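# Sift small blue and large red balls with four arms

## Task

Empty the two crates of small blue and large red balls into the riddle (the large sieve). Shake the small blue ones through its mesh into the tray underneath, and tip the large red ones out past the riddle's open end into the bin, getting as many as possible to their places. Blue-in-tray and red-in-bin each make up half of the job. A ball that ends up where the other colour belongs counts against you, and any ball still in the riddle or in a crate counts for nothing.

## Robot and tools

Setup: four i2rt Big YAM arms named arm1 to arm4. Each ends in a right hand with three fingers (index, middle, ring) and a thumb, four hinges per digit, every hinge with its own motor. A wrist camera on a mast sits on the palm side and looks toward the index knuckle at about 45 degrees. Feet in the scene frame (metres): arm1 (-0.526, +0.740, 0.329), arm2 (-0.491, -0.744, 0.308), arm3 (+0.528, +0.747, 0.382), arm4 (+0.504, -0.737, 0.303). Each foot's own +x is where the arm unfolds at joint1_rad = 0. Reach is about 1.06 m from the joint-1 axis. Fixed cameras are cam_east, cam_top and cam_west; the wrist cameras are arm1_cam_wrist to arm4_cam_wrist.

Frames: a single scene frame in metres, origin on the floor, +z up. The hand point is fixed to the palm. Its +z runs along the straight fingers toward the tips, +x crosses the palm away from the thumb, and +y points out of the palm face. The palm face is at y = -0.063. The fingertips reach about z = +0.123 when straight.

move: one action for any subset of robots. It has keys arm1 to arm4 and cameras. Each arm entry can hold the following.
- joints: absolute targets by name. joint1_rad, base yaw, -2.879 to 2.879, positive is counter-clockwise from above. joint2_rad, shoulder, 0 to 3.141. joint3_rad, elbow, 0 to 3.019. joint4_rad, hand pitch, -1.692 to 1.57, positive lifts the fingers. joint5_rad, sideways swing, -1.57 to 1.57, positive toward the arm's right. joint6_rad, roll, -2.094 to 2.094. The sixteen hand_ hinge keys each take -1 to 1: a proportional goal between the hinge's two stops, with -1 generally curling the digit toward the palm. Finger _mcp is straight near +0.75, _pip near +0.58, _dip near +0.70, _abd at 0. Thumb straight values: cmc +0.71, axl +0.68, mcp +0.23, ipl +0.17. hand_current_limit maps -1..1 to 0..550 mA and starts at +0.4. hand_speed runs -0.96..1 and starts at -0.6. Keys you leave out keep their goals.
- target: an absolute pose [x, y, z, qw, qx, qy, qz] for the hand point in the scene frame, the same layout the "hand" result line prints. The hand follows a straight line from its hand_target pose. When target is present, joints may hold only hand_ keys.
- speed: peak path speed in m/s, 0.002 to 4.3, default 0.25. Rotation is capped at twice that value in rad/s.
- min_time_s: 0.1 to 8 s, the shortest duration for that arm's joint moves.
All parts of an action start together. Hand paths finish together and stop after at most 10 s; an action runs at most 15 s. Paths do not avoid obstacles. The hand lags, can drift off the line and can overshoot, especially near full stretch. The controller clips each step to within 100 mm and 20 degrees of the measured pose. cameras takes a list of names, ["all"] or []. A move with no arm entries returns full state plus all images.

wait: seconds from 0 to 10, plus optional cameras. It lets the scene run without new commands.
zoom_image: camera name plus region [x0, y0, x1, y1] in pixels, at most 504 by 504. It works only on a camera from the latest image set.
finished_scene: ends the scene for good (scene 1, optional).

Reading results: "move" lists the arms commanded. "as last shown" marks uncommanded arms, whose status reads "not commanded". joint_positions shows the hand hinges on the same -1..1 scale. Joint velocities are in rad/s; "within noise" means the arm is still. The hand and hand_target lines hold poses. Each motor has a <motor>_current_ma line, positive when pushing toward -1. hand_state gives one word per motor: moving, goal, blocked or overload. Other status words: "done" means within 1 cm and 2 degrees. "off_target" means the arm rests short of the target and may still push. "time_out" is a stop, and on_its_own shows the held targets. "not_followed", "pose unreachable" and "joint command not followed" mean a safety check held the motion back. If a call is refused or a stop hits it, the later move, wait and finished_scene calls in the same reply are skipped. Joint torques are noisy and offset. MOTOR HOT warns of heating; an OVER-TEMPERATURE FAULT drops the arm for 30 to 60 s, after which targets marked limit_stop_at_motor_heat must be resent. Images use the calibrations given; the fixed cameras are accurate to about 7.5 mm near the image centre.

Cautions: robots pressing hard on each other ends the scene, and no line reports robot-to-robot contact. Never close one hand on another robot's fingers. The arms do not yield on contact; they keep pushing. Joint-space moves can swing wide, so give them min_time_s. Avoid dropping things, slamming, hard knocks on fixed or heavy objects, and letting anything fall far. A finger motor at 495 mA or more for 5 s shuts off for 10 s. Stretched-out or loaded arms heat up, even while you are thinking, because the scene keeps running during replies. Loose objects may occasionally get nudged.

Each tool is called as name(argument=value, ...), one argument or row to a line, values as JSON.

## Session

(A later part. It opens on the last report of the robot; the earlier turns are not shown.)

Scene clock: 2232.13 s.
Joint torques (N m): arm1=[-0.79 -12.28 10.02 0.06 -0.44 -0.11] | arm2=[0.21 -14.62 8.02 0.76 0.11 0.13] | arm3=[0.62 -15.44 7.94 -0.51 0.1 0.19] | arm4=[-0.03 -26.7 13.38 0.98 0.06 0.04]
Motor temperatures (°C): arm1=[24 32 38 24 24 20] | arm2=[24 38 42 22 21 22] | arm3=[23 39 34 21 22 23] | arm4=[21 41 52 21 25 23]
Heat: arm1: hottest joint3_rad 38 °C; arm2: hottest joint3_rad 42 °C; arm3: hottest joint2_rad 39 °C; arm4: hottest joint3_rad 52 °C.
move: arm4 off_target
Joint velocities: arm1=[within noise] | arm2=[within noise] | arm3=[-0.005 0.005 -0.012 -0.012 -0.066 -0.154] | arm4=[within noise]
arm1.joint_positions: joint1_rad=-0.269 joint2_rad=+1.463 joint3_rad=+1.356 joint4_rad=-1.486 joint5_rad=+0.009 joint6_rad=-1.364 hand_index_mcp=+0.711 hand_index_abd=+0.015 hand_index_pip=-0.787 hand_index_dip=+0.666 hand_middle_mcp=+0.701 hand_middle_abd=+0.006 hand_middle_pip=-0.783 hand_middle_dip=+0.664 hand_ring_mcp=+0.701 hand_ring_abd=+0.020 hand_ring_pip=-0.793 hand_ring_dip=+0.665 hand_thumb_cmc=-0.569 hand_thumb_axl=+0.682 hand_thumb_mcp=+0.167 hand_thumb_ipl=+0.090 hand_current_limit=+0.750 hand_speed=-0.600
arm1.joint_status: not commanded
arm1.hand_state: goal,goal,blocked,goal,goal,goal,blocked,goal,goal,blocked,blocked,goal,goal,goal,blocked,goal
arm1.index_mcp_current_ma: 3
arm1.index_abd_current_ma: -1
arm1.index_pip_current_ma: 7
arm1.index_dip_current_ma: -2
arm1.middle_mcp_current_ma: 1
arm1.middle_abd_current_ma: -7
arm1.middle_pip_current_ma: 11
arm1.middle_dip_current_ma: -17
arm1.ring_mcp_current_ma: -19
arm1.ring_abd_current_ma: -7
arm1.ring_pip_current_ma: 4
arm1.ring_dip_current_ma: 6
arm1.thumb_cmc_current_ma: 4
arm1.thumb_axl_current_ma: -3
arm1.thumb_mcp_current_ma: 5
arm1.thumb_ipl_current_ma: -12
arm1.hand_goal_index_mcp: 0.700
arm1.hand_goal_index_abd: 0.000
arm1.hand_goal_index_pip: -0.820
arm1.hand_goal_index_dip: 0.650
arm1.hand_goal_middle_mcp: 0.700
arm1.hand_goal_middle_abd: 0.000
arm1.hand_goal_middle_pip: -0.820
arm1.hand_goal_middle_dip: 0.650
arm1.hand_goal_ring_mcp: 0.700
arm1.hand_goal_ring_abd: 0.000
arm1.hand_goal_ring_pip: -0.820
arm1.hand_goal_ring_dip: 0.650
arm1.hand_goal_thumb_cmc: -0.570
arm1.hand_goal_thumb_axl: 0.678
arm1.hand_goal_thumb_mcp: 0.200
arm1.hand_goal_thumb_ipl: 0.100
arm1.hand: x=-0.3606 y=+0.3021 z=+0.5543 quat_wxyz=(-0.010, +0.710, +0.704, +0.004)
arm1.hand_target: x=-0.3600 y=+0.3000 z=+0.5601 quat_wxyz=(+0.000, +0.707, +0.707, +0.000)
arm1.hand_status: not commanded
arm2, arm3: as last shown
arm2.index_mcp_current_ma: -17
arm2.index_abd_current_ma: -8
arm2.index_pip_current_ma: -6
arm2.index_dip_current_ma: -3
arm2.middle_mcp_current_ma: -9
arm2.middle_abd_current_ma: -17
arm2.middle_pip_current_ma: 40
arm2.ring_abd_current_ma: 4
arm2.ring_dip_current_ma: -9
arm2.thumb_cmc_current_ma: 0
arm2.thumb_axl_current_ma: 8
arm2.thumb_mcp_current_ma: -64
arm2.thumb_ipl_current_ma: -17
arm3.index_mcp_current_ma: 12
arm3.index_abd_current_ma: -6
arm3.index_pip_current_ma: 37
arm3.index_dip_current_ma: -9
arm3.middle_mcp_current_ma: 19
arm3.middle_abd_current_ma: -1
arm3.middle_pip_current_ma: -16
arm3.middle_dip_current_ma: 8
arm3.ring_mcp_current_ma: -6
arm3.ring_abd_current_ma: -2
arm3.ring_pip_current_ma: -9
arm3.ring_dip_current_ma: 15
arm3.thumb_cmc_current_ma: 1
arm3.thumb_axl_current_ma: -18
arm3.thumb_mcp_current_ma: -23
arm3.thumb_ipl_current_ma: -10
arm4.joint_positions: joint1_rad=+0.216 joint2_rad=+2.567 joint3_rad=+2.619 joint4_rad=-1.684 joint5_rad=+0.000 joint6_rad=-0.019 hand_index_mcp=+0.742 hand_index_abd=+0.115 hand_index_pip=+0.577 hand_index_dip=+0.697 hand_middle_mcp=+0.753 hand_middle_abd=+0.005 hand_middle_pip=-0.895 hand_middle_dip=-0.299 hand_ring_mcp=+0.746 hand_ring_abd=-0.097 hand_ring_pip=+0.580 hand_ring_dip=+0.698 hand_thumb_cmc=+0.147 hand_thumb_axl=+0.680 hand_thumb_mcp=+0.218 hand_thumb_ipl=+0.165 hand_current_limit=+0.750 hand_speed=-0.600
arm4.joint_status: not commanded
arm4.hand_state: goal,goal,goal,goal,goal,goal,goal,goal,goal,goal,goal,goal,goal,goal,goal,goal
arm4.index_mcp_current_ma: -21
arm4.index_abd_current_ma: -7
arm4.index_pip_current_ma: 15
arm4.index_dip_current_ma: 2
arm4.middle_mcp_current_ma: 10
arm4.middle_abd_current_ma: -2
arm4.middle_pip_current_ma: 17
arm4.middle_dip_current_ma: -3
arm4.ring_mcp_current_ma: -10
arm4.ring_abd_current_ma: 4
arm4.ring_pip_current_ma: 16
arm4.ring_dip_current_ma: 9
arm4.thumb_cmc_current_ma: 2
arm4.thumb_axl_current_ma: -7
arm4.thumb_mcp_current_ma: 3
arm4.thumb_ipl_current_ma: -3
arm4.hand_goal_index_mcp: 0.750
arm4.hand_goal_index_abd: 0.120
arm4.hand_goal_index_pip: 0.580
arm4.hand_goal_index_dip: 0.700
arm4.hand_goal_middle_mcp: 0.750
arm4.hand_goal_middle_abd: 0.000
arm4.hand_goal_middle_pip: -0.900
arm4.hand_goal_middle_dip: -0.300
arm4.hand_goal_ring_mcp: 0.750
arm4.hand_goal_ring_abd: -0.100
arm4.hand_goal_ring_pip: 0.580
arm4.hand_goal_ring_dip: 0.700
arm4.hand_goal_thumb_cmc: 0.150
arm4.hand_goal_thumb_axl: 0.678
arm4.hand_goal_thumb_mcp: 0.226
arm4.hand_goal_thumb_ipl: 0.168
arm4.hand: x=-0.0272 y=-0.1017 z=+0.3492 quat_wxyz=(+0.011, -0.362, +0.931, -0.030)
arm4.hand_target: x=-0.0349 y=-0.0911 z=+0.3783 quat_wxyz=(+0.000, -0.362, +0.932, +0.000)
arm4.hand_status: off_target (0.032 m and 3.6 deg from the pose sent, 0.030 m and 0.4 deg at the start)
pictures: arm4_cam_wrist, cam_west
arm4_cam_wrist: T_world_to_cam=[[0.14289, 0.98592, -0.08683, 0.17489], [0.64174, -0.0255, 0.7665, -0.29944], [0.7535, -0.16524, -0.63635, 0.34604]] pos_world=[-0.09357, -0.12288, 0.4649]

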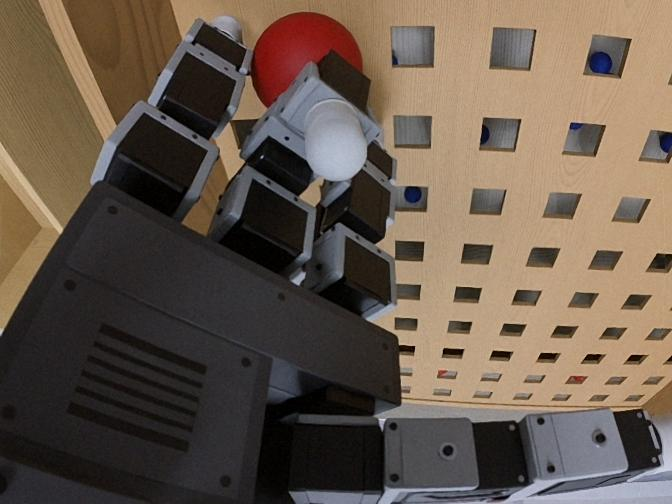

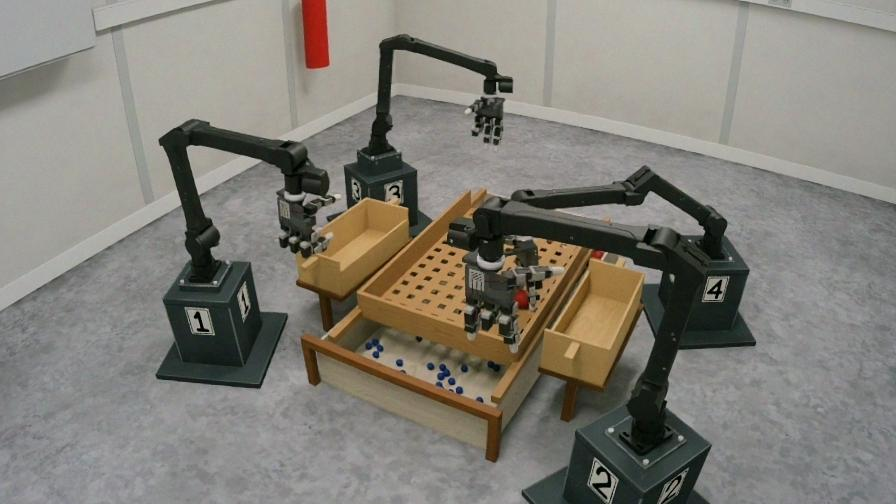

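move(
  arm4={"target": [-0.043, -0.088, 0.437, 0, -0.3624, 0.9320, 0], "speed": 0.15},
)

move(
  arm4={"target": [-0.042, -0.087, 0.402, 0, -0.3624, 0.9320, 0], "speed": 0.08},
  cameras=["arm4_cam_wrist"],
)

zoom_image(
  camera="arm4_cam_wrist",
  region=[170, 0, 470, 225],
)

Scene clock: 2248.67 s.
Joint torques (N m): arm1=[-0.91 -12.34 10.04 0.06 -0.44 -0.11] | arm2=[0.21 -15.09 8.03 0.81 0.11 0.12] | arm3=[0.73 -15.5 7.92 -0.54 0.09 0.19] | arm4=[0.21 -27.46 13.71 0.58 0.12 0.08]
Motor temperatures (°C): arm1=[24 32 38 24 24 20] | arm2=[24 38 42 22 21 22] | arm3=[23 39 34 21 22 23] | arm4=[21 40 50 21 25 23]
Heat: arm1: hottest joint3_rad 38 °C; arm2: hottest joint3_rad 42 °C; arm3: hottest joint2_rad 39 °C; arm4: hottest joint3_rad 50 °C.
move: arm4 off_target
Joint velocities: within noise
arm1, arm2, arm3: as last shown
arm1.index_mcp_current_ma: 6
arm1.index_abd_current_ma: 0
arm1.index_pip_current_ma: 1
arm1.index_dip_current_ma: 7
arm1.middle_mcp_current_ma: -1
arm1.middle_abd_current_ma: -4
arm1.middle_pip_current_ma: 9
arm1.middle_dip_current_ma: -8
arm1.ring_mcp_current_ma: -13
arm1.ring_abd_current_ma: -5
arm1.ring_pip_current_ma: 11
arm1.thumb_cmc_current_ma: -12
arm1.thumb_axl_current_ma: 0
arm1.thumb_mcp_current_ma: 11
arm1.thumb_ipl_current_ma: 5
arm2.index_abd_current_ma: -6
arm2.index_pip_current_ma: -7
arm2.index_dip_current_ma: -4
arm2.middle_mcp_current_ma: -4
arm2.middle_abd_current_ma: -14
arm2.middle_pip_current_ma: 34
arm2.ring_mcp_current_ma: -13
arm2.ring_abd_current_ma: 0
arm2.ring_pip_current_ma: -11
arm2.ring_dip_current_ma: -6
arm2.thumb_cmc_current_ma: -2
arm2.thumb_axl_current_ma: 1
arm2.thumb_mcp_current_ma: -59
arm3.index_mcp_current_ma: 13
arm3.index_abd_current_ma: -8
arm3.index_pip_current_ma: 30
arm3.index_dip_current_ma: -6
arm3.middle_mcp_current_ma: 7
arm3.middle_abd_current_ma: -5
arm3.middle_pip_current_ma: -10
arm3.middle_dip_current_ma: 11
arm3.ring_mcp_current_ma: 1
arm3.ring_pip_current_ma: 1
arm3.ring_dip_current_ma: 17
arm3.thumb_cmc_current_ma: -7
arm3.thumb_axl_current_ma: -22
arm3.thumb_mcp_current_ma: -22
arm3.thumb_ipl_current_ma: -17
arm4.joint_positions: joint1_rad=+0.216 joint2_rad=+2.540 joint3_rad=+2.678 joint4_rad=-1.695 joint5_rad=+0.000 joint6_rad=-0.019 hand_index_mcp=+0.742 hand_index_abd=+0.115 hand_index_pip=+0.577 hand_index_dip=+0.697 hand_middle_mcp=+0.753 hand_middle_abd=+0.005 hand_middle_pip=-0.895 hand_middle_dip=-0.299 hand_ring_mcp=+0.747 hand_ring_abd=-0.097 hand_ring_pip=+0.580 hand_ring_dip=+0.698 hand_thumb_cmc=+0.147 hand_thumb_axl=+0.680 hand_thumb_mcp=+0.218 hand_thumb_ipl=+0.165 hand_current_limit=+0.750 hand_speed=-0.600
arm4.joint_status: not commanded
arm4.hand_state: goal,goal,goal,goal,goal,goal,goal,goal,goal,goal,goal,goal,goal,goal,goal,goal
arm4.index_mcp_current_ma: -10
arm4.index_abd_current_ma: 3
arm4.index_pip_current_ma: 19
arm4.index_dip_current_ma: -5
arm4.middle_mcp_current_ma: 8
arm4.middle_abd_current_ma: -9
arm4.middle_pip_current_ma: 12
arm4.middle_dip_current_ma: 13
arm4.ring_mcp_current_ma: -11
arm4.ring_abd_current_ma: 3
arm4.ring_pip_current_ma: 9
arm4.ring_dip_current_ma: 7
arm4.thumb_cmc_current_ma: 1
arm4.thumb_axl_current_ma: -10
arm4.thumb_mcp_current_ma: 0
arm4.thumb_ipl_current_ma: -9
arm4.hand_goal_index_mcp: 0.750
arm4.hand_goal_index_abd: 0.120
arm4.hand_goal_index_pip: 0.580
arm4.hand_goal_index_dip: 0.700
arm4.hand_goal_middle_mcp: 0.750
arm4.hand_goal_middle_abd: 0.000
arm4.hand_goal_middle_pip: -0.900
arm4.hand_goal_middle_dip: -0.300
arm4.hand_goal_ring_mcp: 0.750
arm4.hand_goal_ring_abd: -0.100
arm4.hand_goal_ring_pip: 0.580
arm4.hand_goal_ring_dip: 0.700
arm4.hand_goal_thumb_cmc: 0.150
arm4.hand_goal_thumb_axl: 0.678
arm4.hand_goal_thumb_mcp: 0.226
arm4.hand_goal_thumb_ipl: 0.168
arm4.hand: x=-0.0349 y=-0.0929 z=+0.3978 quat_wxyz=(-0.002, -0.363, +0.932, +0.006)
arm4.hand_target: x=-0.0415 y=-0.0896 z=+0.4365 quat_wxyz=(-0.012, -0.364, +0.931, +0.035)
arm4.hand_status: off_target (0.040 m and 0.8 deg from the pose sent, 0.090 m and 3.6 deg at the start; a joint's target at an end of its range on 32 of 35 steps)
pictures: none

Scene clock: 2249.83 s.
Joint torques (N m): arm1=[-0.79 -12.22 10.03 0.05 -0.44 -0.11] | arm2=[0.15 -15.03 8.01 0.81 0.11 0.11] | arm3=[0.67 -15.5 7.92 -0.51 0.1 0.19] | arm4=[-0.03 -25.88 13.7 0.5 0.07 0.09]
Motor temperatures (°C): arm1=[24 32 38 24 24 20] | arm2=[24 38 42 22 21 22] | arm3=[23 39 34 21 22 23] | arm4=[21 40 51 21 25 23]
Heat: arm1: hottest joint3_rad 38 °C; arm2: hottest joint3_rad 42 °C; arm3: hottest joint2_rad 39 °C; arm4: hottest joint3_rad 51 °C.
move: arm4 off_target
Joint velocities: within noise
arm1, arm3: as last shown
arm1.index_mcp_current_ma: -1
arm1.index_abd_current_ma: 7
arm1.index_pip_current_ma: -15
arm1.index_dip_current_ma: 0
arm1.middle_mcp_current_ma: -21
arm1.middle_abd_current_ma: -14
arm1.middle_pip_current_ma: 6
arm1.middle_dip_current_ma: -3
arm1.ring_mcp_current_ma: -17
arm1.ring_abd_current_ma: 6
arm1.ring_pip_current_ma: 16
arm1.ring_dip_current_ma: -5
arm1.thumb_cmc_current_ma: 14
arm1.thumb_axl_current_ma: -13
arm1.thumb_mcp_current_ma: 3
arm1.thumb_ipl_current_ma: -5
arm2.joint_positions: joint1_rad=+0.506 joint2_rad=+1.491 joint3_rad=+1.442 joint4_rad=-1.547 joint5_rad=-0.003 joint6_rad=+1.546 hand_index_mcp=+0.740 hand_index_abd=+0.151 hand_index_pip=+0.577 hand_index_dip=+0.691 hand_middle_mcp=+0.749 hand_middle_abd=-0.012 hand_middle_pip=-0.881 hand_middle_dip=-0.295 hand_ring_mcp=+0.741 hand_ring_abd=-0.129 hand_ring_pip=+0.571 hand_ring_dip=+0.694 hand_thumb_cmc=+0.147 hand_thumb_axl=+0.674 hand_thumb_mcp=+0.198 hand_thumb_ipl=+0.160 hand_current_limit=+0.750 hand_speed=-0.600
arm2.joint_status: not commanded
arm2.hand_state: goal,goal,goal,goal,goal,goal,goal,goal,goal,goal,goal,goal,goal,goal,blocked,goal
arm2.index_mcp_current_ma: -18
arm2.index_abd_current_ma: -8
arm2.index_pip_current_ma: -14
arm2.index_dip_current_ma: -7
arm2.middle_mcp_current_ma: -4
arm2.middle_abd_current_ma: -16
arm2.middle_pip_current_ma: 40
arm2.middle_dip_current_ma: 10
arm2.ring_mcp_current_ma: -13
arm2.ring_abd_current_ma: 3
arm2.ring_pip_current_ma: -14
arm2.ring_dip_current_ma: -2
arm2.thumb_cmc_current_ma: -6
arm2.thumb_axl_current_ma: 4
arm2.thumb_mcp_current_ma: -58
arm2.thumb_ipl_current_ma: -12
arm2.hand_goal_index_mcp: 0.750
arm2.hand_goal_index_abd: 0.160
arm2.hand_goal_index_pip: 0.580
arm2.hand_goal_index_dip: 0.700
arm2.hand_goal_middle_mcp: 0.750
arm2.hand_goal_middle_abd: 0.000
arm2.hand_goal_middle_pip: -0.900
arm2.hand_goal_middle_dip: -0.300
arm2.hand_goal_ring_mcp: 0.750
arm2.hand_goal_ring_abd: -0.140
arm2.hand_goal_ring_pip: 0.580
arm2.hand_goal_ring_dip: 0.700
arm2.hand_goal_thumb_cmc: 0.150
arm2.hand_goal_thumb_axl: 0.678
arm2.hand_goal_thumb_mcp: 0.226
arm2.hand_goal_thumb_ipl: 0.168
arm2.hand: x=-0.4026 y=-0.3302 z=+0.5545 quat_wxyz=(+0.008, +0.701, +0.713, -0.011)
arm2.hand_target: x=-0.4001 y=-0.3300 z=+0.5599 quat_wxyz=(+0.000, +0.707, +0.707, +0.000)
arm2.hand_status: not commanded
arm3.index_mcp_current_ma: 11
arm3.index_pip_current_ma: 37
arm3.index_dip_current_ma: -3
arm3.middle_mcp_current_ma: 11
arm3.middle_abd_current_ma: 0
arm3.middle_pip_current_ma: -7
arm3.middle_dip_current_ma: 13
arm3.ring_mcp_current_ma: -3
arm3.ring_abd_current_ma: -5
arm3.ring_pip_current_ma: -8
arm3.ring_dip_current_ma: 15
arm3.thumb_cmc_current_ma: -4
arm3.thumb_axl_current_ma: -18
arm3.thumb_mcp_current_ma: -24
arm3.thumb_ipl_current_ma: -4
arm4.joint_positions: joint1_rad=+0.216 joint2_rad=+2.561 joint3_rad=+2.688 joint4_rad=-1.696 joint5_rad=+0.000 joint6_rad=-0.019 hand_index_mcp=+0.742 hand_index_abd=+0.115 hand_index_pip=+0.577 hand_index_dip=+0.697 hand_middle_mcp=+0.753 hand_middle_abd=+0.005 hand_middle_pip=-0.895 hand_middle_dip=-0.299 hand_ring_mcp=+0.747 hand_ring_abd=-0.097 hand_ring_pip=+0.580 hand_ring_dip=+0.698 hand_thumb_cmc=+0.147 hand_thumb_axl=+0.680 hand_thumb_mcp=+0.218 hand_thumb_ipl=+0.165 hand_current_limit=+0.750 hand_speed=-0.600
arm4.joint_status: not commanded
arm4.hand_state: goal,goal,goal,goal,goal,goal,goal,goal,goal,goal,goal,goal,goal,goal,goal,goal
arm4.index_mcp_current_ma: 3
arm4.index_abd_current_ma: 2
arm4.index_pip_current_ma: 3
arm4.index_dip_current_ma: 8
arm4.middle_mcp_current_ma: 19
arm4.middle_abd_current_ma: -1
arm4.middle_pip_current_ma: -3
arm4.middle_dip_current_ma: 0
arm4.ring_mcp_current_ma: -7
arm4.ring_abd_current_ma: -1
arm4.ring_pip_current_ma: 5
arm4.ring_dip_current_ma: 9
arm4.thumb_cmc_current_ma: 14
arm4.thumb_axl_current_ma: 2
arm4.thumb_mcp_current_ma: -1
arm4.thumb_ipl_current_ma: 11
arm4.hand_goal_index_mcp: 0.750
arm4.hand_goal_index_abd: 0.120
arm4.hand_goal_index_pip: 0.580
arm4.hand_goal_index_dip: 0.700
arm4.hand_goal_middle_mcp: 0.750
arm4.hand_goal_middle_abd: 0.000
arm4.hand_goal_middle_pip: -0.900
arm4.hand_goal_middle_dip: -0.300
arm4.hand_goal_ring_mcp: 0.750
arm4.hand_goal_ring_abd: -0.100
arm4.hand_goal_ring_pip: 0.580
arm4.hand_goal_ring_dip: 0.700
arm4.hand_goal_thumb_cmc: 0.150
arm4.hand_goal_thumb_axl: 0.678
arm4.hand_goal_thumb_mcp: 0.226
arm4.hand_goal_thumb_ipl: 0.168
arm4.hand: x=-0.0355 y=-0.0923 z=+0.3852 quat_wxyz=(+0.000, -0.363, +0.932, +0.001)
arm4.hand_target: x=-0.0411 y=-0.0880 z=+0.4019 quat_wxyz=(-0.006, -0.363, +0.932, +0.017)
arm4.hand_status: off_target (0.019 m and 0.1 deg from the pose sent, 0.010 m and 0.8 deg at the start; a joint's target at an end of its range on 33 of 35 steps)
arm4_cam_wrist: T_world_to_cam=[[0.14015, 0.98909, -0.04531, 0.15408], [0.67358, -0.0617, 0.73654, -0.31217], [0.72571, -0.13375, -0.67488, 0.39353]] pos_world=[-0.09691, -0.11903, 0.5025]

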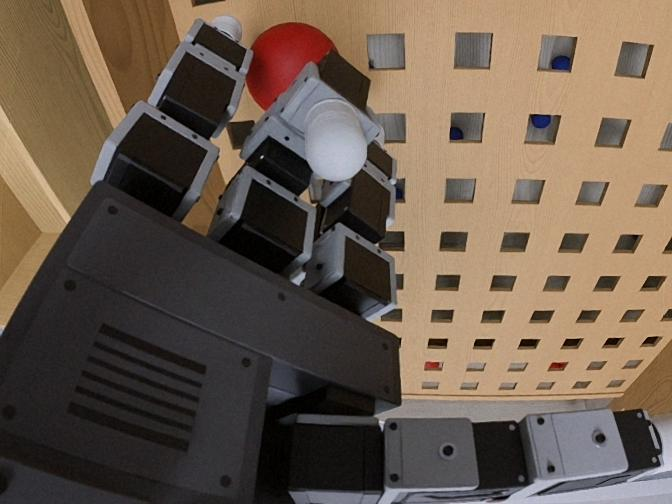

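Scaled by 1.680 from the camera's image (finer frame: 960x720).

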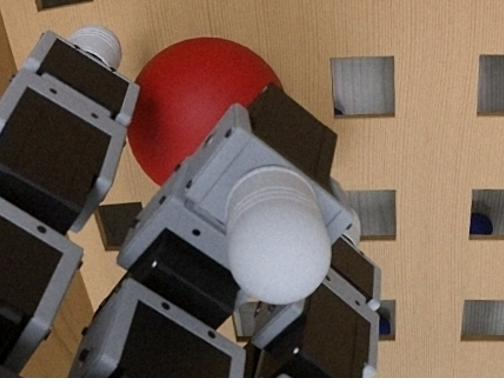

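move(
  arm4={"target": [-0.042, -0.091, 0.384, 0, -0.3624, 0.9320, 0], "speed": 0.08},
)

move(
  arm4={"target": [-0.042, -0.093, 0.374, 0, -0.3624, 0.9320, 0], "speed": 0.08},
  cameras=["arm4_cam_wrist", "cam_west"],
)

zoom_image(
  camera="arm4_cam_wrist",
  region=[170, 0, 470, 225],
)

zoom_image(
  camera="cam_west",
  region=[480, 240, 580, 330],
)

Scene clock: 2257.30 s.
Joint torques (N m): arm1=[-0.73 -12.34 10.04 0.05 -0.44 -0.11] | arm2=[-0.32 -15.15 8.01 0.79 0.11 0.14] | arm3=[0.62 -15.56 7.94 -0.53 0.09 0.18] | arm4=[0.91 -25.99 12.96 0.53 0.01 0.15]
Motor temperatures (°C): arm1=[24 32 38 24 24 20] | arm2=[24 38 42 22 21 22] | arm3=[23 39 34 21 22 23] | arm4=[21 41 52 21 25 23]
Heat: arm1: hottest joint3_rad 38 °C; arm2: hottest joint3_rad 42 °C; arm3: hottest joint2_rad 39 °C; arm4: hottest joint3_rad 52 °C.
move: arm4 off_target
Joint velocities: within noise
arm1, arm2, arm3: as last shown
arm1.index_mcp_current_ma: 11
arm1.index_abd_current_ma: 12
arm1.index_pip_current_ma: 2
arm1.index_dip_current_ma: 3
arm1.middle_mcp_current_ma: -5
arm1.middle_abd_current_ma: -8
arm1.middle_pip_current_ma: 7
arm1.middle_dip_current_ma: -5
arm1.ring_mcp_current_ma: -13
arm1.ring_abd_current_ma: -7
arm1.ring_pip_current_ma: 5
arm1.ring_dip_current_ma: -7
arm1.thumb_cmc_current_ma: -4
arm1.thumb_axl_current_ma: -8
arm1.thumb_mcp_current_ma: 0
arm1.thumb_ipl_current_ma: -17
arm2.index_mcp_current_ma: -19
arm2.index_abd_current_ma: -4
arm2.index_pip_current_ma: -7
arm2.index_dip_current_ma: -4
arm2.middle_mcp_current_ma: -10
arm2.middle_abd_current_ma: -18
arm2.middle_pip_current_ma: 32
arm2.middle_dip_current_ma: 13
arm2.ring_mcp_current_ma: -14
arm2.ring_abd_current_ma: 8
arm2.ring_pip_current_ma: -8
arm2.ring_dip_current_ma: -7
arm2.thumb_cmc_current_ma: -3
arm2.thumb_axl_current_ma: 10
arm2.thumb_mcp_current_ma: -53
arm2.thumb_ipl_current_ma: -9
arm3.index_mcp_current_ma: 12
arm3.index_abd_current_ma: -4
arm3.index_pip_current_ma: 39
arm3.index_dip_current_ma: -5
arm3.middle_pip_current_ma: -18
arm3.middle_dip_current_ma: 9
arm3.ring_mcp_current_ma: -1
arm3.ring_abd_current_ma: 1
arm3.ring_pip_current_ma: -7
arm3.ring_dip_current_ma: 21
arm3.thumb_cmc_current_ma: 1
arm3.thumb_axl_current_ma: -22
arm3.thumb_mcp_current_ma: -19
arm3.thumb_ipl_current_ma: -3
arm4.joint_positions: joint1_rad=+0.216 joint2_rad=+2.576 joint3_rad=+2.688 joint4_rad=-1.696 joint5_rad=+0.000 joint6_rad=-0.019 hand_index_mcp=+0.742 hand_index_abd=+0.115 hand_index_pip=+0.577 hand_index_dip=+0.697 hand_middle_mcp=+0.753 hand_middle_abd=+0.005 hand_middle_pip=-0.895 hand_middle_dip=-0.299 hand_ring_mcp=+0.747 hand_ring_abd=-0.097 hand_ring_pip=+0.580 hand_ring_dip=+0.698 hand_thumb_cmc=+0.147 hand_thumb_axl=+0.680 hand_thumb_mcp=+0.218 hand_thumb_ipl=+0.165 hand_current_limit=+0.750 hand_speed=-0.600
arm4.joint_status: not commanded
arm4.hand_state: goal,goal,goal,goal,goal,goal,goal,goal,goal,goal,goal,goal,goal,goal,goal,goal
arm4.index_mcp_current_ma: -11
arm4.index_abd_current_ma: 4
arm4.index_pip_current_ma: -8
arm4.index_dip_current_ma: -10
arm4.middle_mcp_current_ma: -4
arm4.middle_abd_current_ma: -6
arm4.middle_pip_current_ma: 0
arm4.middle_dip_current_ma: -13
arm4.ring_mcp_current_ma: -17
arm4.ring_abd_current_ma: 10
arm4.ring_pip_current_ma: 20
arm4.ring_dip_current_ma: -7
arm4.thumb_cmc_current_ma: -6
arm4.thumb_axl_current_ma: -8
arm4.thumb_mcp_current_ma: 1
arm4.thumb_ipl_current_ma: 1
arm4.hand_goal_index_mcp: 0.750
arm4.hand_goal_index_abd: 0.120
arm4.hand_goal_index_pip: 0.580
arm4.hand_goal_index_dip: 0.700
arm4.hand_goal_middle_mcp: 0.750
arm4.hand_goal_middle_abd: 0.000
arm4.hand_goal_middle_pip: -0.900
arm4.hand_goal_middle_dip: -0.300
arm4.hand_goal_ring_mcp: 0.750
arm4.hand_goal_ring_abd: -0.100
arm4.hand_goal_ring_pip: 0.580
arm4.hand_goal_ring_dip: 0.700
arm4.hand_goal_thumb_cmc: 0.150
arm4.hand_goal_thumb_axl: 0.678
arm4.hand_goal_thumb_mcp: 0.226
arm4.hand_goal_thumb_ipl: 0.168
arm4.hand: x=-0.0349 y=-0.0929 z=+0.3724 quat_wxyz=(+0.002, -0.363, +0.932, -0.007)
arm4.hand_target: x=-0.0415 y=-0.0915 z=+0.3840 quat_wxyz=(-0.002, -0.363, +0.932, +0.005)
arm4.hand_status: off_target (0.014 m and 0.8 deg from the pose sent, 0.007 m and 0.1 deg at the start; a joint's target at an end of its range on 28 of 32 steps)
pictures: none

Scene clock: 2258.27 s.
Joint torques (N m): arm1=[-0.73 -12.4 10.04 0.08 -0.44 -0.11] | arm2=[0.21 -15.33 8.08 0.79 0.11 0.11] | arm3=[0.67 -15.44 7.92 -0.54 0.09 0.18] | arm4=[0.5 -25.76 11.15 0.94 0.02 0.11]
Motor temperatures (°C): arm1=[24 32 38 24 24 20] | arm2=[24 38 42 22 21 22] | arm3=[23 39 34 21 22 23] | arm4=[21 41 52 21 25 23]
Heat: arm1: hottest joint3_rad 38 °C; arm2: hottest joint3_rad 42 °C; arm3: hottest joint2_rad 39 °C; arm4: hottest joint3_rad 52 °C.
move: arm4 done
Joint velocities: within noise
arm1, arm2, arm3: as last shown
arm1.index_mcp_current_ma: -14
arm1.index_abd_current_ma: -5
arm1.index_pip_current_ma: 6
arm1.index_dip_current_ma: 1
arm1.middle_mcp_current_ma: -3
arm1.middle_abd_current_ma: -3
arm1.middle_pip_current_ma: 10
arm1.middle_dip_current_ma: 11
arm1.ring_mcp_current_ma: -8
arm1.ring_abd_current_ma: -12
arm1.ring_pip_current_ma: 11
arm1.ring_dip_current_ma: -8
arm1.thumb_axl_current_ma: 1
arm1.thumb_mcp_current_ma: -3
arm1.thumb_ipl_current_ma: 1
arm2.index_mcp_current_ma: -15
arm2.index_abd_current_ma: -12
arm2.index_pip_current_ma: -8
arm2.index_dip_current_ma: -8
arm2.middle_mcp_current_ma: -6
arm2.middle_abd_current_ma: -16
arm2.middle_dip_current_ma: 14
arm2.ring_mcp_current_ma: -16
arm2.ring_pip_current_ma: -9
arm2.ring_dip_current_ma: -3
arm2.thumb_cmc_current_ma: 3
arm2.thumb_axl_current_ma: -1
arm2.thumb_mcp_current_ma: -62
arm2.thumb_ipl_current_ma: -19
arm3.index_mcp_current_ma: 13
arm3.index_abd_current_ma: -5
arm3.index_pip_current_ma: 37
arm3.index_dip_current_ma: -11
arm3.middle_mcp_current_ma: 12
arm3.middle_abd_current_ma: -5
arm3.middle_pip_current_ma: -16
arm3.middle_dip_current_ma: 10
arm3.ring_mcp_current_ma: 2
arm3.ring_abd_current_ma: -6
arm3.ring_pip_current_ma: -14
arm3.ring_dip_current_ma: 18
arm3.thumb_cmc_current_ma: -3
arm3.thumb_mcp_current_ma: -27
arm3.thumb_ipl_current_ma: -14
arm4.joint_positions: joint1_rad=+0.216 joint2_rad=+2.576 joint3_rad=+2.688 joint4_rad=-1.696 joint5_rad=+0.000 joint6_rad=-0.018 hand_index_mcp=+0.742 hand_index_abd=+0.115 hand_index_pip=+0.577 hand_index_dip=+0.697 hand_middle_mcp=+0.753 hand_middle_abd=+0.005 hand_middle_pip=-0.895 hand_middle_dip=-0.299 hand_ring_mcp=+0.747 hand_ring_abd=-0.097 hand_ring_pip=+0.580 hand_ring_dip=+0.698 hand_thumb_cmc=+0.147 hand_thumb_axl=+0.680 hand_thumb_mcp=+0.218 hand_thumb_ipl=+0.165 hand_current_limit=+0.750 hand_speed=-0.600
arm4.joint_status: not commanded
arm4.hand_state: goal,goal,goal,goal,goal,goal,goal,goal,goal,goal,goal,goal,goal,goal,goal,goal
arm4.index_mcp_current_ma: -14
arm4.index_abd_current_ma: -6
arm4.index_pip_current_ma: 11
arm4.index_dip_current_ma: -20
arm4.middle_mcp_current_ma: 7
arm4.middle_abd_current_ma: -22
arm4.middle_pip_current_ma: -1
arm4.middle_dip_current_ma: 10
arm4.ring_mcp_current_ma: -18
arm4.ring_abd_current_ma: 1
arm4.ring_pip_current_ma: -2
arm4.ring_dip_current_ma: -2
arm4.thumb_cmc_current_ma: 17
arm4.thumb_axl_current_ma: -11
arm4.thumb_mcp_current_ma: 2
arm4.thumb_ipl_current_ma: -6
arm4.hand_goal_index_mcp: 0.750
arm4.hand_goal_index_abd: 0.120
arm4.hand_goal_index_pip: 0.580
arm4.hand_goal_index_dip: 0.700
arm4.hand_goal_middle_mcp: 0.750
arm4.hand_goal_middle_abd: 0.000
arm4.hand_goal_middle_pip: -0.900
arm4.hand_goal_middle_dip: -0.300
arm4.hand_goal_ring_mcp: 0.750
arm4.hand_goal_ring_abd: -0.100
arm4.hand_goal_ring_pip: 0.580
arm4.hand_goal_ring_dip: 0.700
arm4.hand_goal_thumb_cmc: 0.150
arm4.hand_goal_thumb_axl: 0.678
arm4.hand_goal_thumb_mcp: 0.226
arm4.hand_goal_thumb_ipl: 0.168
arm4.hand: x=-0.0348 y=-0.0929 z=+0.3724 quat_wxyz=(+0.002, -0.362, +0.932, -0.007)
arm4.hand_target: x=-0.0419 y=-0.0931 z=+0.3741 quat_wxyz=(+0.000, -0.362, +0.932, +0.000)
arm4.hand_status: done (0.007 m and 0.8 deg from the pose sent, 0.007 m and 0.8 deg at the start)
arm4_cam_wrist: T_world_to_cam=[[0.14179, 0.98834, -0.05551, 0.15777], [0.66588, -0.05374, 0.74413, -0.30556], [0.73246, -0.14247, -0.66573, 0.38032]] pos_world=[-0.09748, -0.11817, 0.48932]

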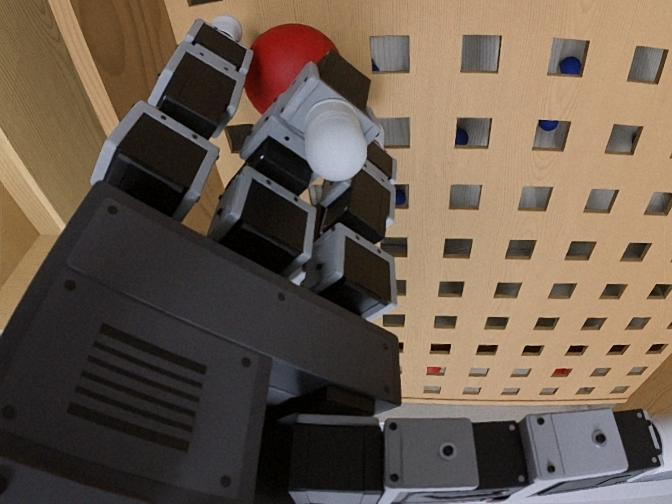

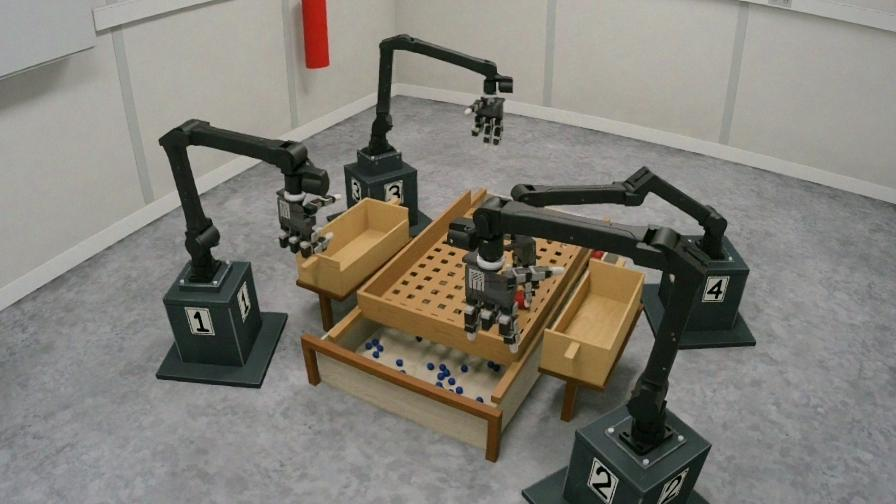

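Scaled by 1.680 from the camera's image (finer frame: 960x720).

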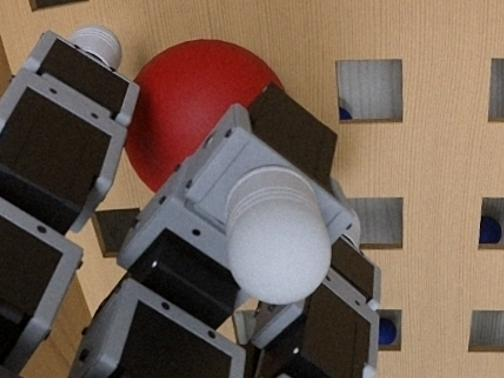

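Scaled by 5.040.

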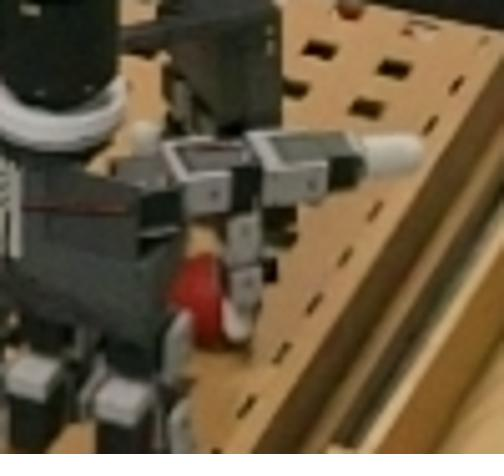

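move(
  arm4={"joints": {"hand_index_abd": -0.25, "hand_ring_abd": 0.10}},
)

move(
  arm4={"joints": {"hand_index_abd": -0.40, "hand_ring_abd": 0.25}},
  cameras=["arm4_cam_wrist", "cam_west"],
)

zoom_image(
  camera="arm4_cam_wrist",
  region=[170, 0, 470, 225],
)

Scene clock: 2266.27 s.
Joint torques (N m): arm1=[-0.79 -12.28 10.03 0.08 -0.44 -0.11] | arm2=[-0.09 -15.21 8.01 0.76 0.1 0.11] | arm3=[0.67 -15.5 7.92 -0.54 0.1 0.18] | arm4=[0.62 -25.7 11.11 0.76 0.06 0.13]
Motor temperatures (°C): arm1=[24 32 38 24 24 20] | arm2=[24 38 42 22 21 22] | arm3=[23 39 34 21 22 23] | arm4=[21 40 52 21 25 23]
Heat: arm1: hottest joint3_rad 38 °C; arm2: hottest joint3_rad 42 °C; arm3: hottest joint2_rad 39 °C; arm4: hottest joint3_rad 52 °C.
move: arm4 off_target
Joint velocities: within noise
arm1, arm2, arm3: as last shown
arm1.index_mcp_current_ma: 6
arm1.index_abd_current_ma: 3
arm1.index_pip_current_ma: -5
arm1.index_dip_current_ma: 0
arm1.middle_mcp_current_ma: 3
arm1.middle_abd_current_ma: -5
arm1.middle_pip_current_ma: 17
arm1.middle_dip_current_ma: 6
arm1.ring_mcp_current_ma: 0
arm1.ring_abd_current_ma: -7
arm1.ring_pip_current_ma: 17
arm1.ring_dip_current_ma: 1
arm1.thumb_cmc_current_ma: 16
arm1.thumb_axl_current_ma: -7
arm1.thumb_mcp_current_ma: -1
arm2.index_mcp_current_ma: -14
arm2.index_abd_current_ma: -9
arm2.index_pip_current_ma: -9
arm2.index_dip_current_ma: -4
arm2.middle_mcp_current_ma: -8
arm2.middle_abd_current_ma: -23
arm2.middle_pip_current_ma: 35
arm2.middle_dip_current_ma: 13
arm2.ring_mcp_current_ma: -17
arm2.ring_pip_current_ma: -16
arm2.ring_dip_current_ma: -5
arm2.thumb_cmc_current_ma: -2
arm2.thumb_axl_current_ma: 7
arm2.thumb_mcp_current_ma: -65
arm2.thumb_ipl_current_ma: -15
arm3.index_mcp_current_ma: 15
arm3.index_abd_current_ma: -1
arm3.index_pip_current_ma: 40
arm3.index_dip_current_ma: -10
arm3.middle_mcp_current_ma: 8
arm3.middle_abd_current_ma: 2
arm3.middle_pip_current_ma: -11
arm3.middle_dip_current_ma: 8
arm3.ring_abd_current_ma: -8
arm3.ring_pip_current_ma: -7
arm3.ring_dip_current_ma: 20
arm3.thumb_cmc_current_ma: 0
arm3.thumb_axl_current_ma: -24
arm3.thumb_mcp_current_ma: -22
arm3.thumb_ipl_current_ma: -11
arm4.joint_positions: joint1_rad=+0.216 joint2_rad=+2.576 joint3_rad=+2.688 joint4_rad=-1.696 joint5_rad=+0.000 joint6_rad=-0.018 hand_index_mcp=+0.741 hand_index_abd=-0.076 hand_index_pip=+0.577 hand_index_dip=+0.697 hand_middle_mcp=+0.753 hand_middle_abd=+0.005 hand_middle_pip=-0.895 hand_middle_dip=-0.299 hand_ring_mcp=+0.747 hand_ring_abd=+0.014 hand_ring_pip=+0.580 hand_ring_dip=+0.702 hand_thumb_cmc=+0.147 hand_thumb_axl=+0.680 hand_thumb_mcp=+0.218 hand_thumb_ipl=+0.165 hand_current_limit=+0.750 hand_speed=-0.600
arm4.joint_status: hand_index_abd off_target (ended at -0.076, target -0.250); hand_ring_abd off_target (ended at +0.014, target +0.100)
arm4.hand_state: goal,blocked,goal,goal,goal,goal,goal,goal,goal,blocked,goal,goal,goal,goal,goal,goal
arm4.index_mcp_current_ma: -12
arm4.index_abd_current_ma: 265
arm4.index_pip_current_ma: 9
arm4.index_dip_current_ma: 9
arm4.middle_mcp_current_ma: 13
arm4.middle_abd_current_ma: -5
arm4.middle_pip_current_ma: 6
arm4.middle_dip_current_ma: -16
arm4.ring_mcp_current_ma: 4
arm4.ring_abd_current_ma: -86
arm4.ring_pip_current_ma: 6
arm4.ring_dip_current_ma: 6
arm4.thumb_cmc_current_ma: 2
arm4.thumb_axl_current_ma: -1
arm4.thumb_mcp_current_ma: 6
arm4.thumb_ipl_current_ma: -19
arm4.hand_goal_index_mcp: 0.750
arm4.hand_goal_index_abd: -0.250
arm4.hand_goal_index_pip: 0.580
arm4.hand_goal_index_dip: 0.700
arm4.hand_goal_middle_mcp: 0.750
arm4.hand_goal_middle_abd: 0.000
arm4.hand_goal_middle_pip: -0.900
arm4.hand_goal_middle_dip: -0.300
arm4.hand_goal_ring_mcp: 0.750
arm4.hand_goal_ring_abd: 0.100
arm4.hand_goal_ring_pip: 0.580
arm4.hand_goal_ring_dip: 0.700
arm4.hand_goal_thumb_cmc: 0.150
arm4.hand_goal_thumb_axl: 0.678
arm4.hand_goal_thumb_mcp: 0.226
arm4.hand_goal_thumb_ipl: 0.168
arm4.hand: x=-0.0348 y=-0.0929 z=+0.3724 quat_wxyz=(+0.002, -0.362, +0.932, -0.007)
arm4.hand_target: x=-0.0419 y=-0.0931 z=+0.3741 quat_wxyz=(+0.000, -0.362, +0.932, +0.000)
arm4.hand_status: not commanded
pictures: none

Scene clock: 2266.83 s.
Joint torques (N m): arm1=[-0.79 -12.22 10.07 0.06 -0.44 -0.11] | arm2=[-0.44 -15.03 8.09 0.73 0.1 0.12] | arm3=[0.56 -15.56 7.91 -0.51 0.1 0.19] | arm4=[0.91 -25.99 11.17 1.11 0.04 0.12]
Motor temperatures (°C): arm1=[24 32 38 24 24 20] | arm2=[24 38 42 22 21 22] | arm3=[23 39 34 21 22 23] | arm4=[21 40 52 21 25 23]
Heat: arm1: hottest joint3_rad 38 °C; arm2: hottest joint3_rad 42 °C; arm3: hottest joint2_rad 39 °C; arm4: hottest joint3_rad 52 °C.
move: arm4 off_target
Joint velocities: within noise
arm1, arm2, arm3: as last shown
arm1.index_mcp_current_ma: 1
arm1.index_abd_current_ma: 10
arm1.index_pip_current_ma: -2
arm1.index_dip_current_ma: 5
arm1.middle_mcp_current_ma: -7
arm1.middle_abd_current_ma: -13
arm1.middle_pip_current_ma: 6
arm1.middle_dip_current_ma: -9
arm1.ring_mcp_current_ma: -20
arm1.ring_abd_current_ma: 1
arm1.ring_pip_current_ma: 18
arm1.ring_dip_current_ma: 9
arm1.thumb_cmc_current_ma: 9
arm1.thumb_axl_current_ma: -10
arm1.thumb_mcp_current_ma: -5
arm1.thumb_ipl_current_ma: -9
arm2.index_mcp_current_ma: -15
arm2.index_abd_current_ma: -13
arm2.index_pip_current_ma: -1
arm2.index_dip_current_ma: -6
arm2.middle_mcp_current_ma: -3
arm2.middle_abd_current_ma: -21
arm2.middle_pip_current_ma: 36
arm2.ring_mcp_current_ma: -15
arm2.ring_abd_current_ma: 7
arm2.ring_pip_current_ma: -14
arm2.ring_dip_current_ma: -4
arm2.thumb_cmc_current_ma: -4
arm2.thumb_axl_current_ma: 4
arm2.thumb_mcp_current_ma: -59
arm3.index_mcp_current_ma: 13
arm3.index_abd_current_ma: -8
arm3.index_dip_current_ma: -2
arm3.middle_mcp_current_ma: 10
arm3.middle_abd_current_ma: -1
arm3.middle_dip_current_ma: 12
arm3.ring_mcp_current_ma: -1
arm3.ring_abd_current_ma: -12
arm3.ring_pip_current_ma: -12
arm3.ring_dip_current_ma: 19
arm3.thumb_cmc_current_ma: -4
arm3.thumb_axl_current_ma: -22
arm3.thumb_ipl_current_ma: -7
arm4.joint_positions: joint1_rad=+0.216 joint2_rad=+2.576 joint3_rad=+2.688 joint4_rad=-1.696 joint5_rad=+0.000 joint6_rad=-0.018 hand_index_mcp=+0.741 hand_index_abd=-0.083 hand_index_pip=+0.577 hand_index_dip=+0.697 hand_middle_mcp=+0.753 hand_middle_abd=+0.005 hand_middle_pip=-0.895 hand_middle_dip=-0.299 hand_ring_mcp=+0.747 hand_ring_abd=+0.012 hand_ring_pip=+0.580 hand_ring_dip=+0.702 hand_thumb_cmc=+0.147 hand_thumb_axl=+0.680 hand_thumb_mcp=+0.218 hand_thumb_ipl=+0.165 hand_current_limit=+0.750 hand_speed=-0.600
arm4.joint_status: hand_index_abd off_target (ended at -0.083, target -0.400); hand_ring_abd off_target (ended at +0.012, target +0.250)
arm4.hand_state: goal,blocked,goal,goal,goal,goal,goal,goal,goal,blocked,goal,goal,goal,goal,goal,goal
arm4.index_mcp_current_ma: -8
arm4.index_abd_current_ma: 489
arm4.index_pip_current_ma: 11
arm4.index_dip_current_ma: -20
arm4.middle_mcp_current_ma: 6
arm4.middle_abd_current_ma: -7
arm4.middle_pip_current_ma: 14
arm4.middle_dip_current_ma: -2
arm4.ring_mcp_current_ma: -1
arm4.ring_abd_current_ma: -414
arm4.ring_pip_current_ma: 10
arm4.ring_dip_current_ma: 0
arm4.thumb_cmc_current_ma: -14
arm4.thumb_axl_current_ma: -7
arm4.thumb_mcp_current_ma: 1
arm4.thumb_ipl_current_ma: -4
arm4.hand_goal_index_mcp: 0.750
arm4.hand_goal_index_abd: -0.400
arm4.hand_goal_index_pip: 0.580
arm4.hand_goal_index_dip: 0.700
arm4.hand_goal_middle_mcp: 0.750
arm4.hand_goal_middle_abd: 0.000
arm4.hand_goal_middle_pip: -0.900
arm4.hand_goal_middle_dip: -0.300
arm4.hand_goal_ring_mcp: 0.750
arm4.hand_goal_ring_abd: 0.250
arm4.hand_goal_ring_pip: 0.580
arm4.hand_goal_ring_dip: 0.700
arm4.hand_goal_thumb_cmc: 0.150
arm4.hand_goal_thumb_axl: 0.678
arm4.hand_goal_thumb_mcp: 0.226
arm4.hand_goal_thumb_ipl: 0.168
arm4.hand: x=-0.0348 y=-0.0929 z=+0.3724 quat_wxyz=(+0.002, -0.362, +0.932, -0.007)
arm4.hand_target: x=-0.0419 y=-0.0931 z=+0.3741 quat_wxyz=(+0.000, -0.362, +0.932, +0.000)
arm4.hand_status: not commanded
arm4_cam_wrist: T_world_to_cam=[[0.14179, 0.98834, -0.05551, 0.15777], [0.66588, -0.05374, 0.74413, -0.30556], [0.73246, -0.14247, -0.66573, 0.38032]] pos_world=[-0.09748, -0.11817, 0.48932]

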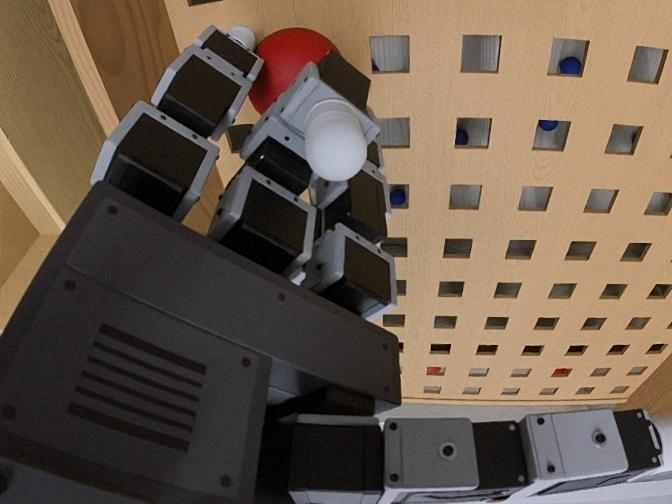

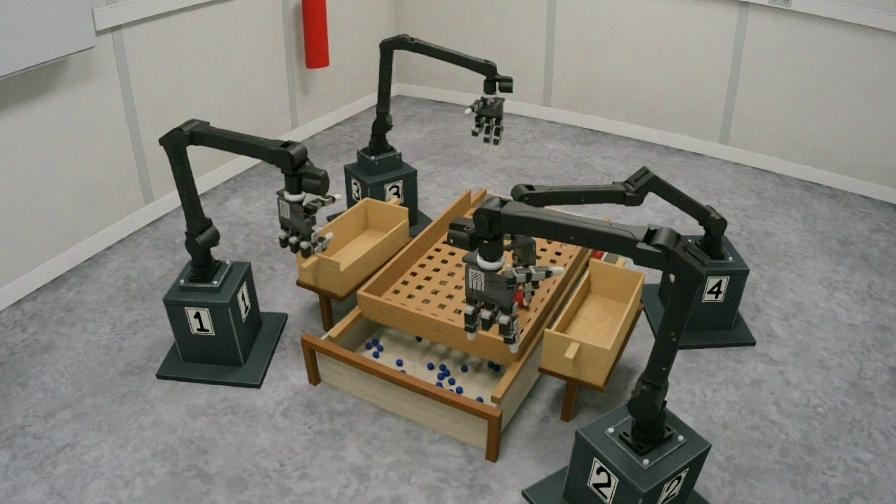

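Scaled by 1.680 from the camera's image (finer frame: 960x720).

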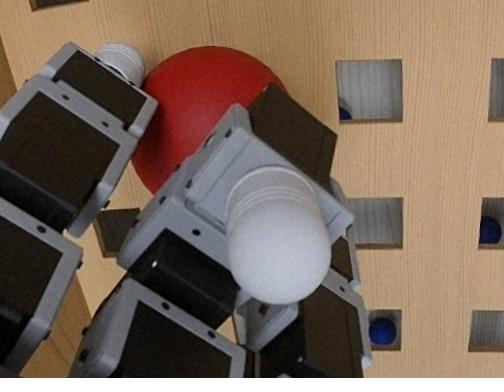

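move(
  arm4={"target": [-0.036, -0.098, 0.45, 0, -0.3624, 0.9320, 0], "speed": 0.12, "joints": {"hand_index_abd": -0.31, "hand_ring_abd": 0.20}},
  cameras=["arm4_cam_wrist", "cam_west"],
)

zoom_image(
  camera="arm4_cam_wrist",
  region=[170, 0, 470, 225],
)

Scene clock: 2270.73 s.
Joint torques (N m): arm1=[-0.79 -12.28 10.06 0.06 -0.44 -0.11] | arm2=[-0.26 -15.09 8.03 0.76 0.11 0.11] | arm3=[0.62 -15.5 7.92 -0.54 0.09 0.18] | arm4=[0.73 -26.87 10.11 0.59 0.11 0.07]
Motor temperatures (°C): arm1=[24 32 38 24 24 20] | arm2=[24 38 42 22 21 22] | arm3=[23 39 34 21 22 23] | arm4=[21 40 52 21 25 23]
Heat: arm1: hottest joint3_rad 38 °C; arm2: hottest joint3_rad 42 °C; arm3: hottest joint2_rad 39 °C; arm4: hottest joint3_rad 52 °C.
move: arm4 off_target
Joint velocities: within noise
arm1, arm2: as last shown
arm1.index_mcp_current_ma: 3
arm1.index_pip_current_ma: 0
arm1.index_dip_current_ma: 8
arm1.middle_mcp_current_ma: 16
arm1.middle_abd_current_ma: -2
arm1.middle_pip_current_ma: -9
arm1.middle_dip_current_ma: -16
arm1.ring_mcp_current_ma: -4
arm1.ring_abd_current_ma: -6
arm1.ring_pip_current_ma: 12
arm1.thumb_cmc_current_ma: 12
arm1.thumb_axl_current_ma: -11
arm1.thumb_mcp_current_ma: 0
arm1.thumb_ipl_current_ma: -2
arm2.index_mcp_current_ma: -18
arm2.index_abd_current_ma: -12
arm2.index_pip_current_ma: -6
arm2.index_dip_current_ma: -9
arm2.middle_mcp_current_ma: -8
arm2.middle_abd_current_ma: -20
arm2.middle_dip_current_ma: 12
arm2.ring_mcp_current_ma: -14
arm2.ring_abd_current_ma: 3
arm2.thumb_cmc_current_ma: -5
arm2.thumb_axl_current_ma: 1
arm2.thumb_mcp_current_ma: -57
arm2.thumb_ipl_current_ma: -12
arm3.joint_positions: joint1_rad=+0.920 joint2_rad=+1.673 joint3_rad=+1.380 joint4_rad=-1.252 joint5_rad=-0.005 joint6_rad=+2.019 hand_index_mcp=+0.795 hand_index_abd=-0.005 hand_index_pip=-0.959 hand_index_dip=+0.298 hand_middle_mcp=+0.785 hand_middle_abd=-0.013 hand_middle_pip=+0.297 hand_middle_dip=+0.671 hand_ring_mcp=+0.783 hand_ring_abd=+0.001 hand_ring_pip=+0.297 hand_ring_dip=+0.663 hand_thumb_cmc=-0.509 hand_thumb_axl=+0.665 hand_thumb_mcp=+0.198 hand_thumb_ipl=+0.156 hand_current_limit=+0.750 hand_speed=-0.600
arm3.joint_status: not commanded
arm3.hand_state: goal,goal,blocked,goal,goal,goal,goal,blocked,goal,goal,goal,goal,goal,goal,blocked,goal
arm3.index_mcp_current_ma: 16
arm3.index_abd_current_ma: -7
arm3.index_pip_current_ma: 44
arm3.index_dip_current_ma: -7
arm3.middle_mcp_current_ma: 15
arm3.middle_abd_current_ma: 0
arm3.middle_pip_current_ma: -6
arm3.middle_dip_current_ma: 12
arm3.ring_mcp_current_ma: -3
arm3.ring_abd_current_ma: 0
arm3.ring_pip_current_ma: -11
arm3.ring_dip_current_ma: 19
arm3.thumb_cmc_current_ma: -1
arm3.thumb_axl_current_ma: -22
arm3.thumb_mcp_current_ma: -25
arm3.thumb_ipl_current_ma: -16
arm3.hand_goal_index_mcp: 0.780
arm3.hand_goal_index_abd: 0.000
arm3.hand_goal_index_pip: -1.000
arm3.hand_goal_index_dip: 0.300
arm3.hand_goal_middle_mcp: 0.780
arm3.hand_goal_middle_abd: 0.000
arm3.hand_goal_middle_pip: 0.300
arm3.hand_goal_middle_dip: 0.650
arm3.hand_goal_ring_mcp: 0.780
arm3.hand_goal_ring_abd: 0.000
arm3.hand_goal_ring_pip: 0.300
arm3.hand_goal_ring_dip: 0.650
arm3.hand_goal_thumb_cmc: -0.500
arm3.hand_goal_thumb_axl: 0.678
arm3.hand_goal_thumb_mcp: 0.226
arm3.hand_goal_thumb_ipl: 0.168
arm3.hand: x=+0.6615 y=+0.3207 z=+0.5262 quat_wxyz=(+0.005, +0.708, -0.706, +0.016)
arm3.hand_target: x=+0.6601 y=+0.3298 z=+0.5203 quat_wxyz=(+0.000, +0.707, -0.707, +0.000)
arm3.hand_status: not commanded
arm4.joint_positions: joint1_rad=+0.216 joint2_rad=+2.480 joint3_rad=+2.661 joint4_rad=-1.696 joint5_rad=+0.000 joint6_rad=-0.018 hand_index_mcp=+0.741 hand_index_abd=-0.083 hand_index_pip=+0.576 hand_index_dip=+0.697 hand_middle_mcp=+0.753 hand_middle_abd=+0.005 hand_middle_pip=-0.895 hand_middle_dip=-0.299 hand_ring_mcp=+0.754 hand_ring_abd=+0.012 hand_ring_pip=+0.583 hand_ring_dip=+0.702 hand_thumb_cmc=+0.153 hand_thumb_axl=+0.680 hand_thumb_mcp=+0.218 hand_thumb_ipl=+0.165 hand_current_limit=+0.750 hand_speed=-0.600
arm4.joint_status: hand_index_abd off_target (ended at -0.083, target -0.310); hand_ring_abd off_target (ended at +0.012, target +0.200)
arm4.hand_state: goal,blocked,goal,goal,goal,goal,goal,goal,goal,blocked,goal,goal,goal,goal,goal,goal
arm4.index_mcp_current_ma: -24
arm4.index_abd_current_ma: 407
arm4.index_pip_current_ma: 2
arm4.index_dip_current_ma: -5
arm4.middle_mcp_current_ma: 3
arm4.middle_abd_current_ma: 0
arm4.middle_pip_current_ma: -6
arm4.middle_dip_current_ma: 2
arm4.ring_mcp_current_ma: -15
arm4.ring_abd_current_ma: -284
arm4.ring_pip_current_ma: -8
arm4.ring_dip_current_ma: 6
arm4.thumb_cmc_current_ma: -8
arm4.thumb_axl_current_ma: -11
arm4.thumb_mcp_current_ma: 7
arm4.thumb_ipl_current_ma: -14
arm4.hand_goal_index_mcp: 0.750
arm4.hand_goal_index_abd: -0.310
arm4.hand_goal_index_pip: 0.580
arm4.hand_goal_index_dip: 0.700
arm4.hand_goal_middle_mcp: 0.750
arm4.hand_goal_middle_abd: 0.000
arm4.hand_goal_middle_pip: -0.900
arm4.hand_goal_middle_dip: -0.300
arm4.hand_goal_ring_mcp: 0.750
arm4.hand_goal_ring_abd: 0.200
arm4.hand_goal_ring_pip: 0.580
arm4.hand_goal_ring_dip: 0.700
arm4.hand_goal_thumb_cmc: 0.150
arm4.hand_goal_thumb_axl: 0.678
arm4.hand_goal_thumb_mcp: 0.226
arm4.hand_goal_thumb_ipl: 0.168
arm4.hand: x=-0.0332 y=-0.0946 z=+0.4387 quat_wxyz=(-0.010, -0.362, +0.932, +0.026)
arm4.hand_target: x=-0.0355 y=-0.0984 z=+0.4495 quat_wxyz=(-0.010, -0.364, +0.931, +0.030)
arm4.hand_status: off_target (0.012 m and 3.2 deg from the pose sent, 0.078 m and 0.8 deg at the start; a joint's target at an end of its range on 44 of 46 steps)
arm4_cam_wrist: T_world_to_cam=[[0.14031, 0.99006, -0.01019, 0.14322], [0.69944, -0.09183, 0.70877, -0.34299], [0.70078, -0.10657, -0.70537, 0.44284]] pos_world=[-0.09053, -0.1261, 0.55692]

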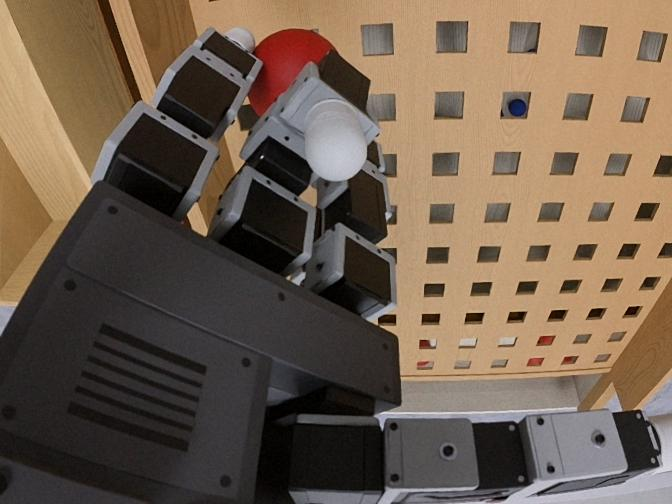

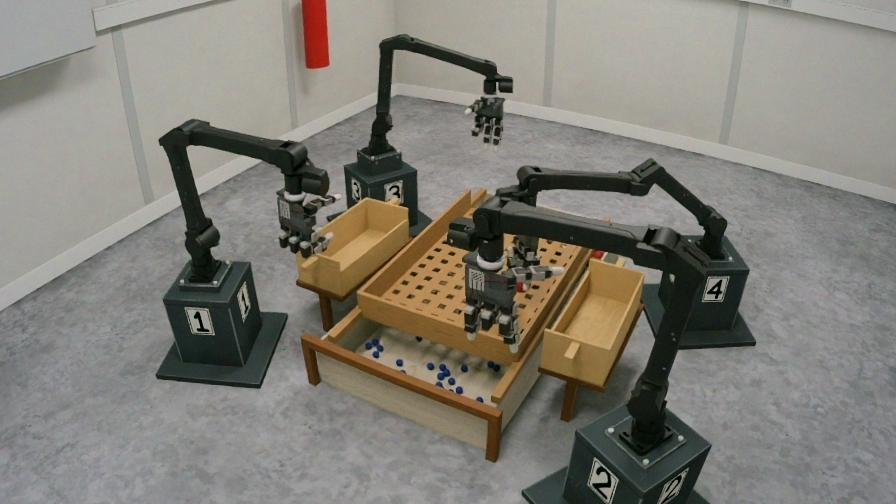

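Scaled by 1.680 from the camera's image (finer frame: 960x720).

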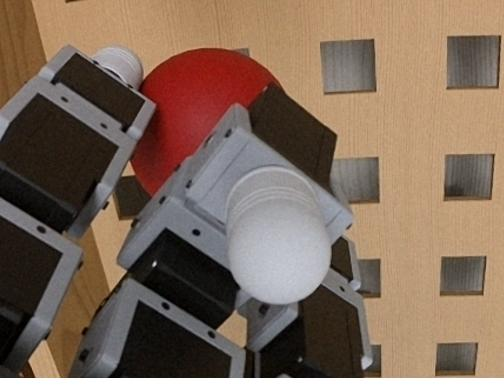

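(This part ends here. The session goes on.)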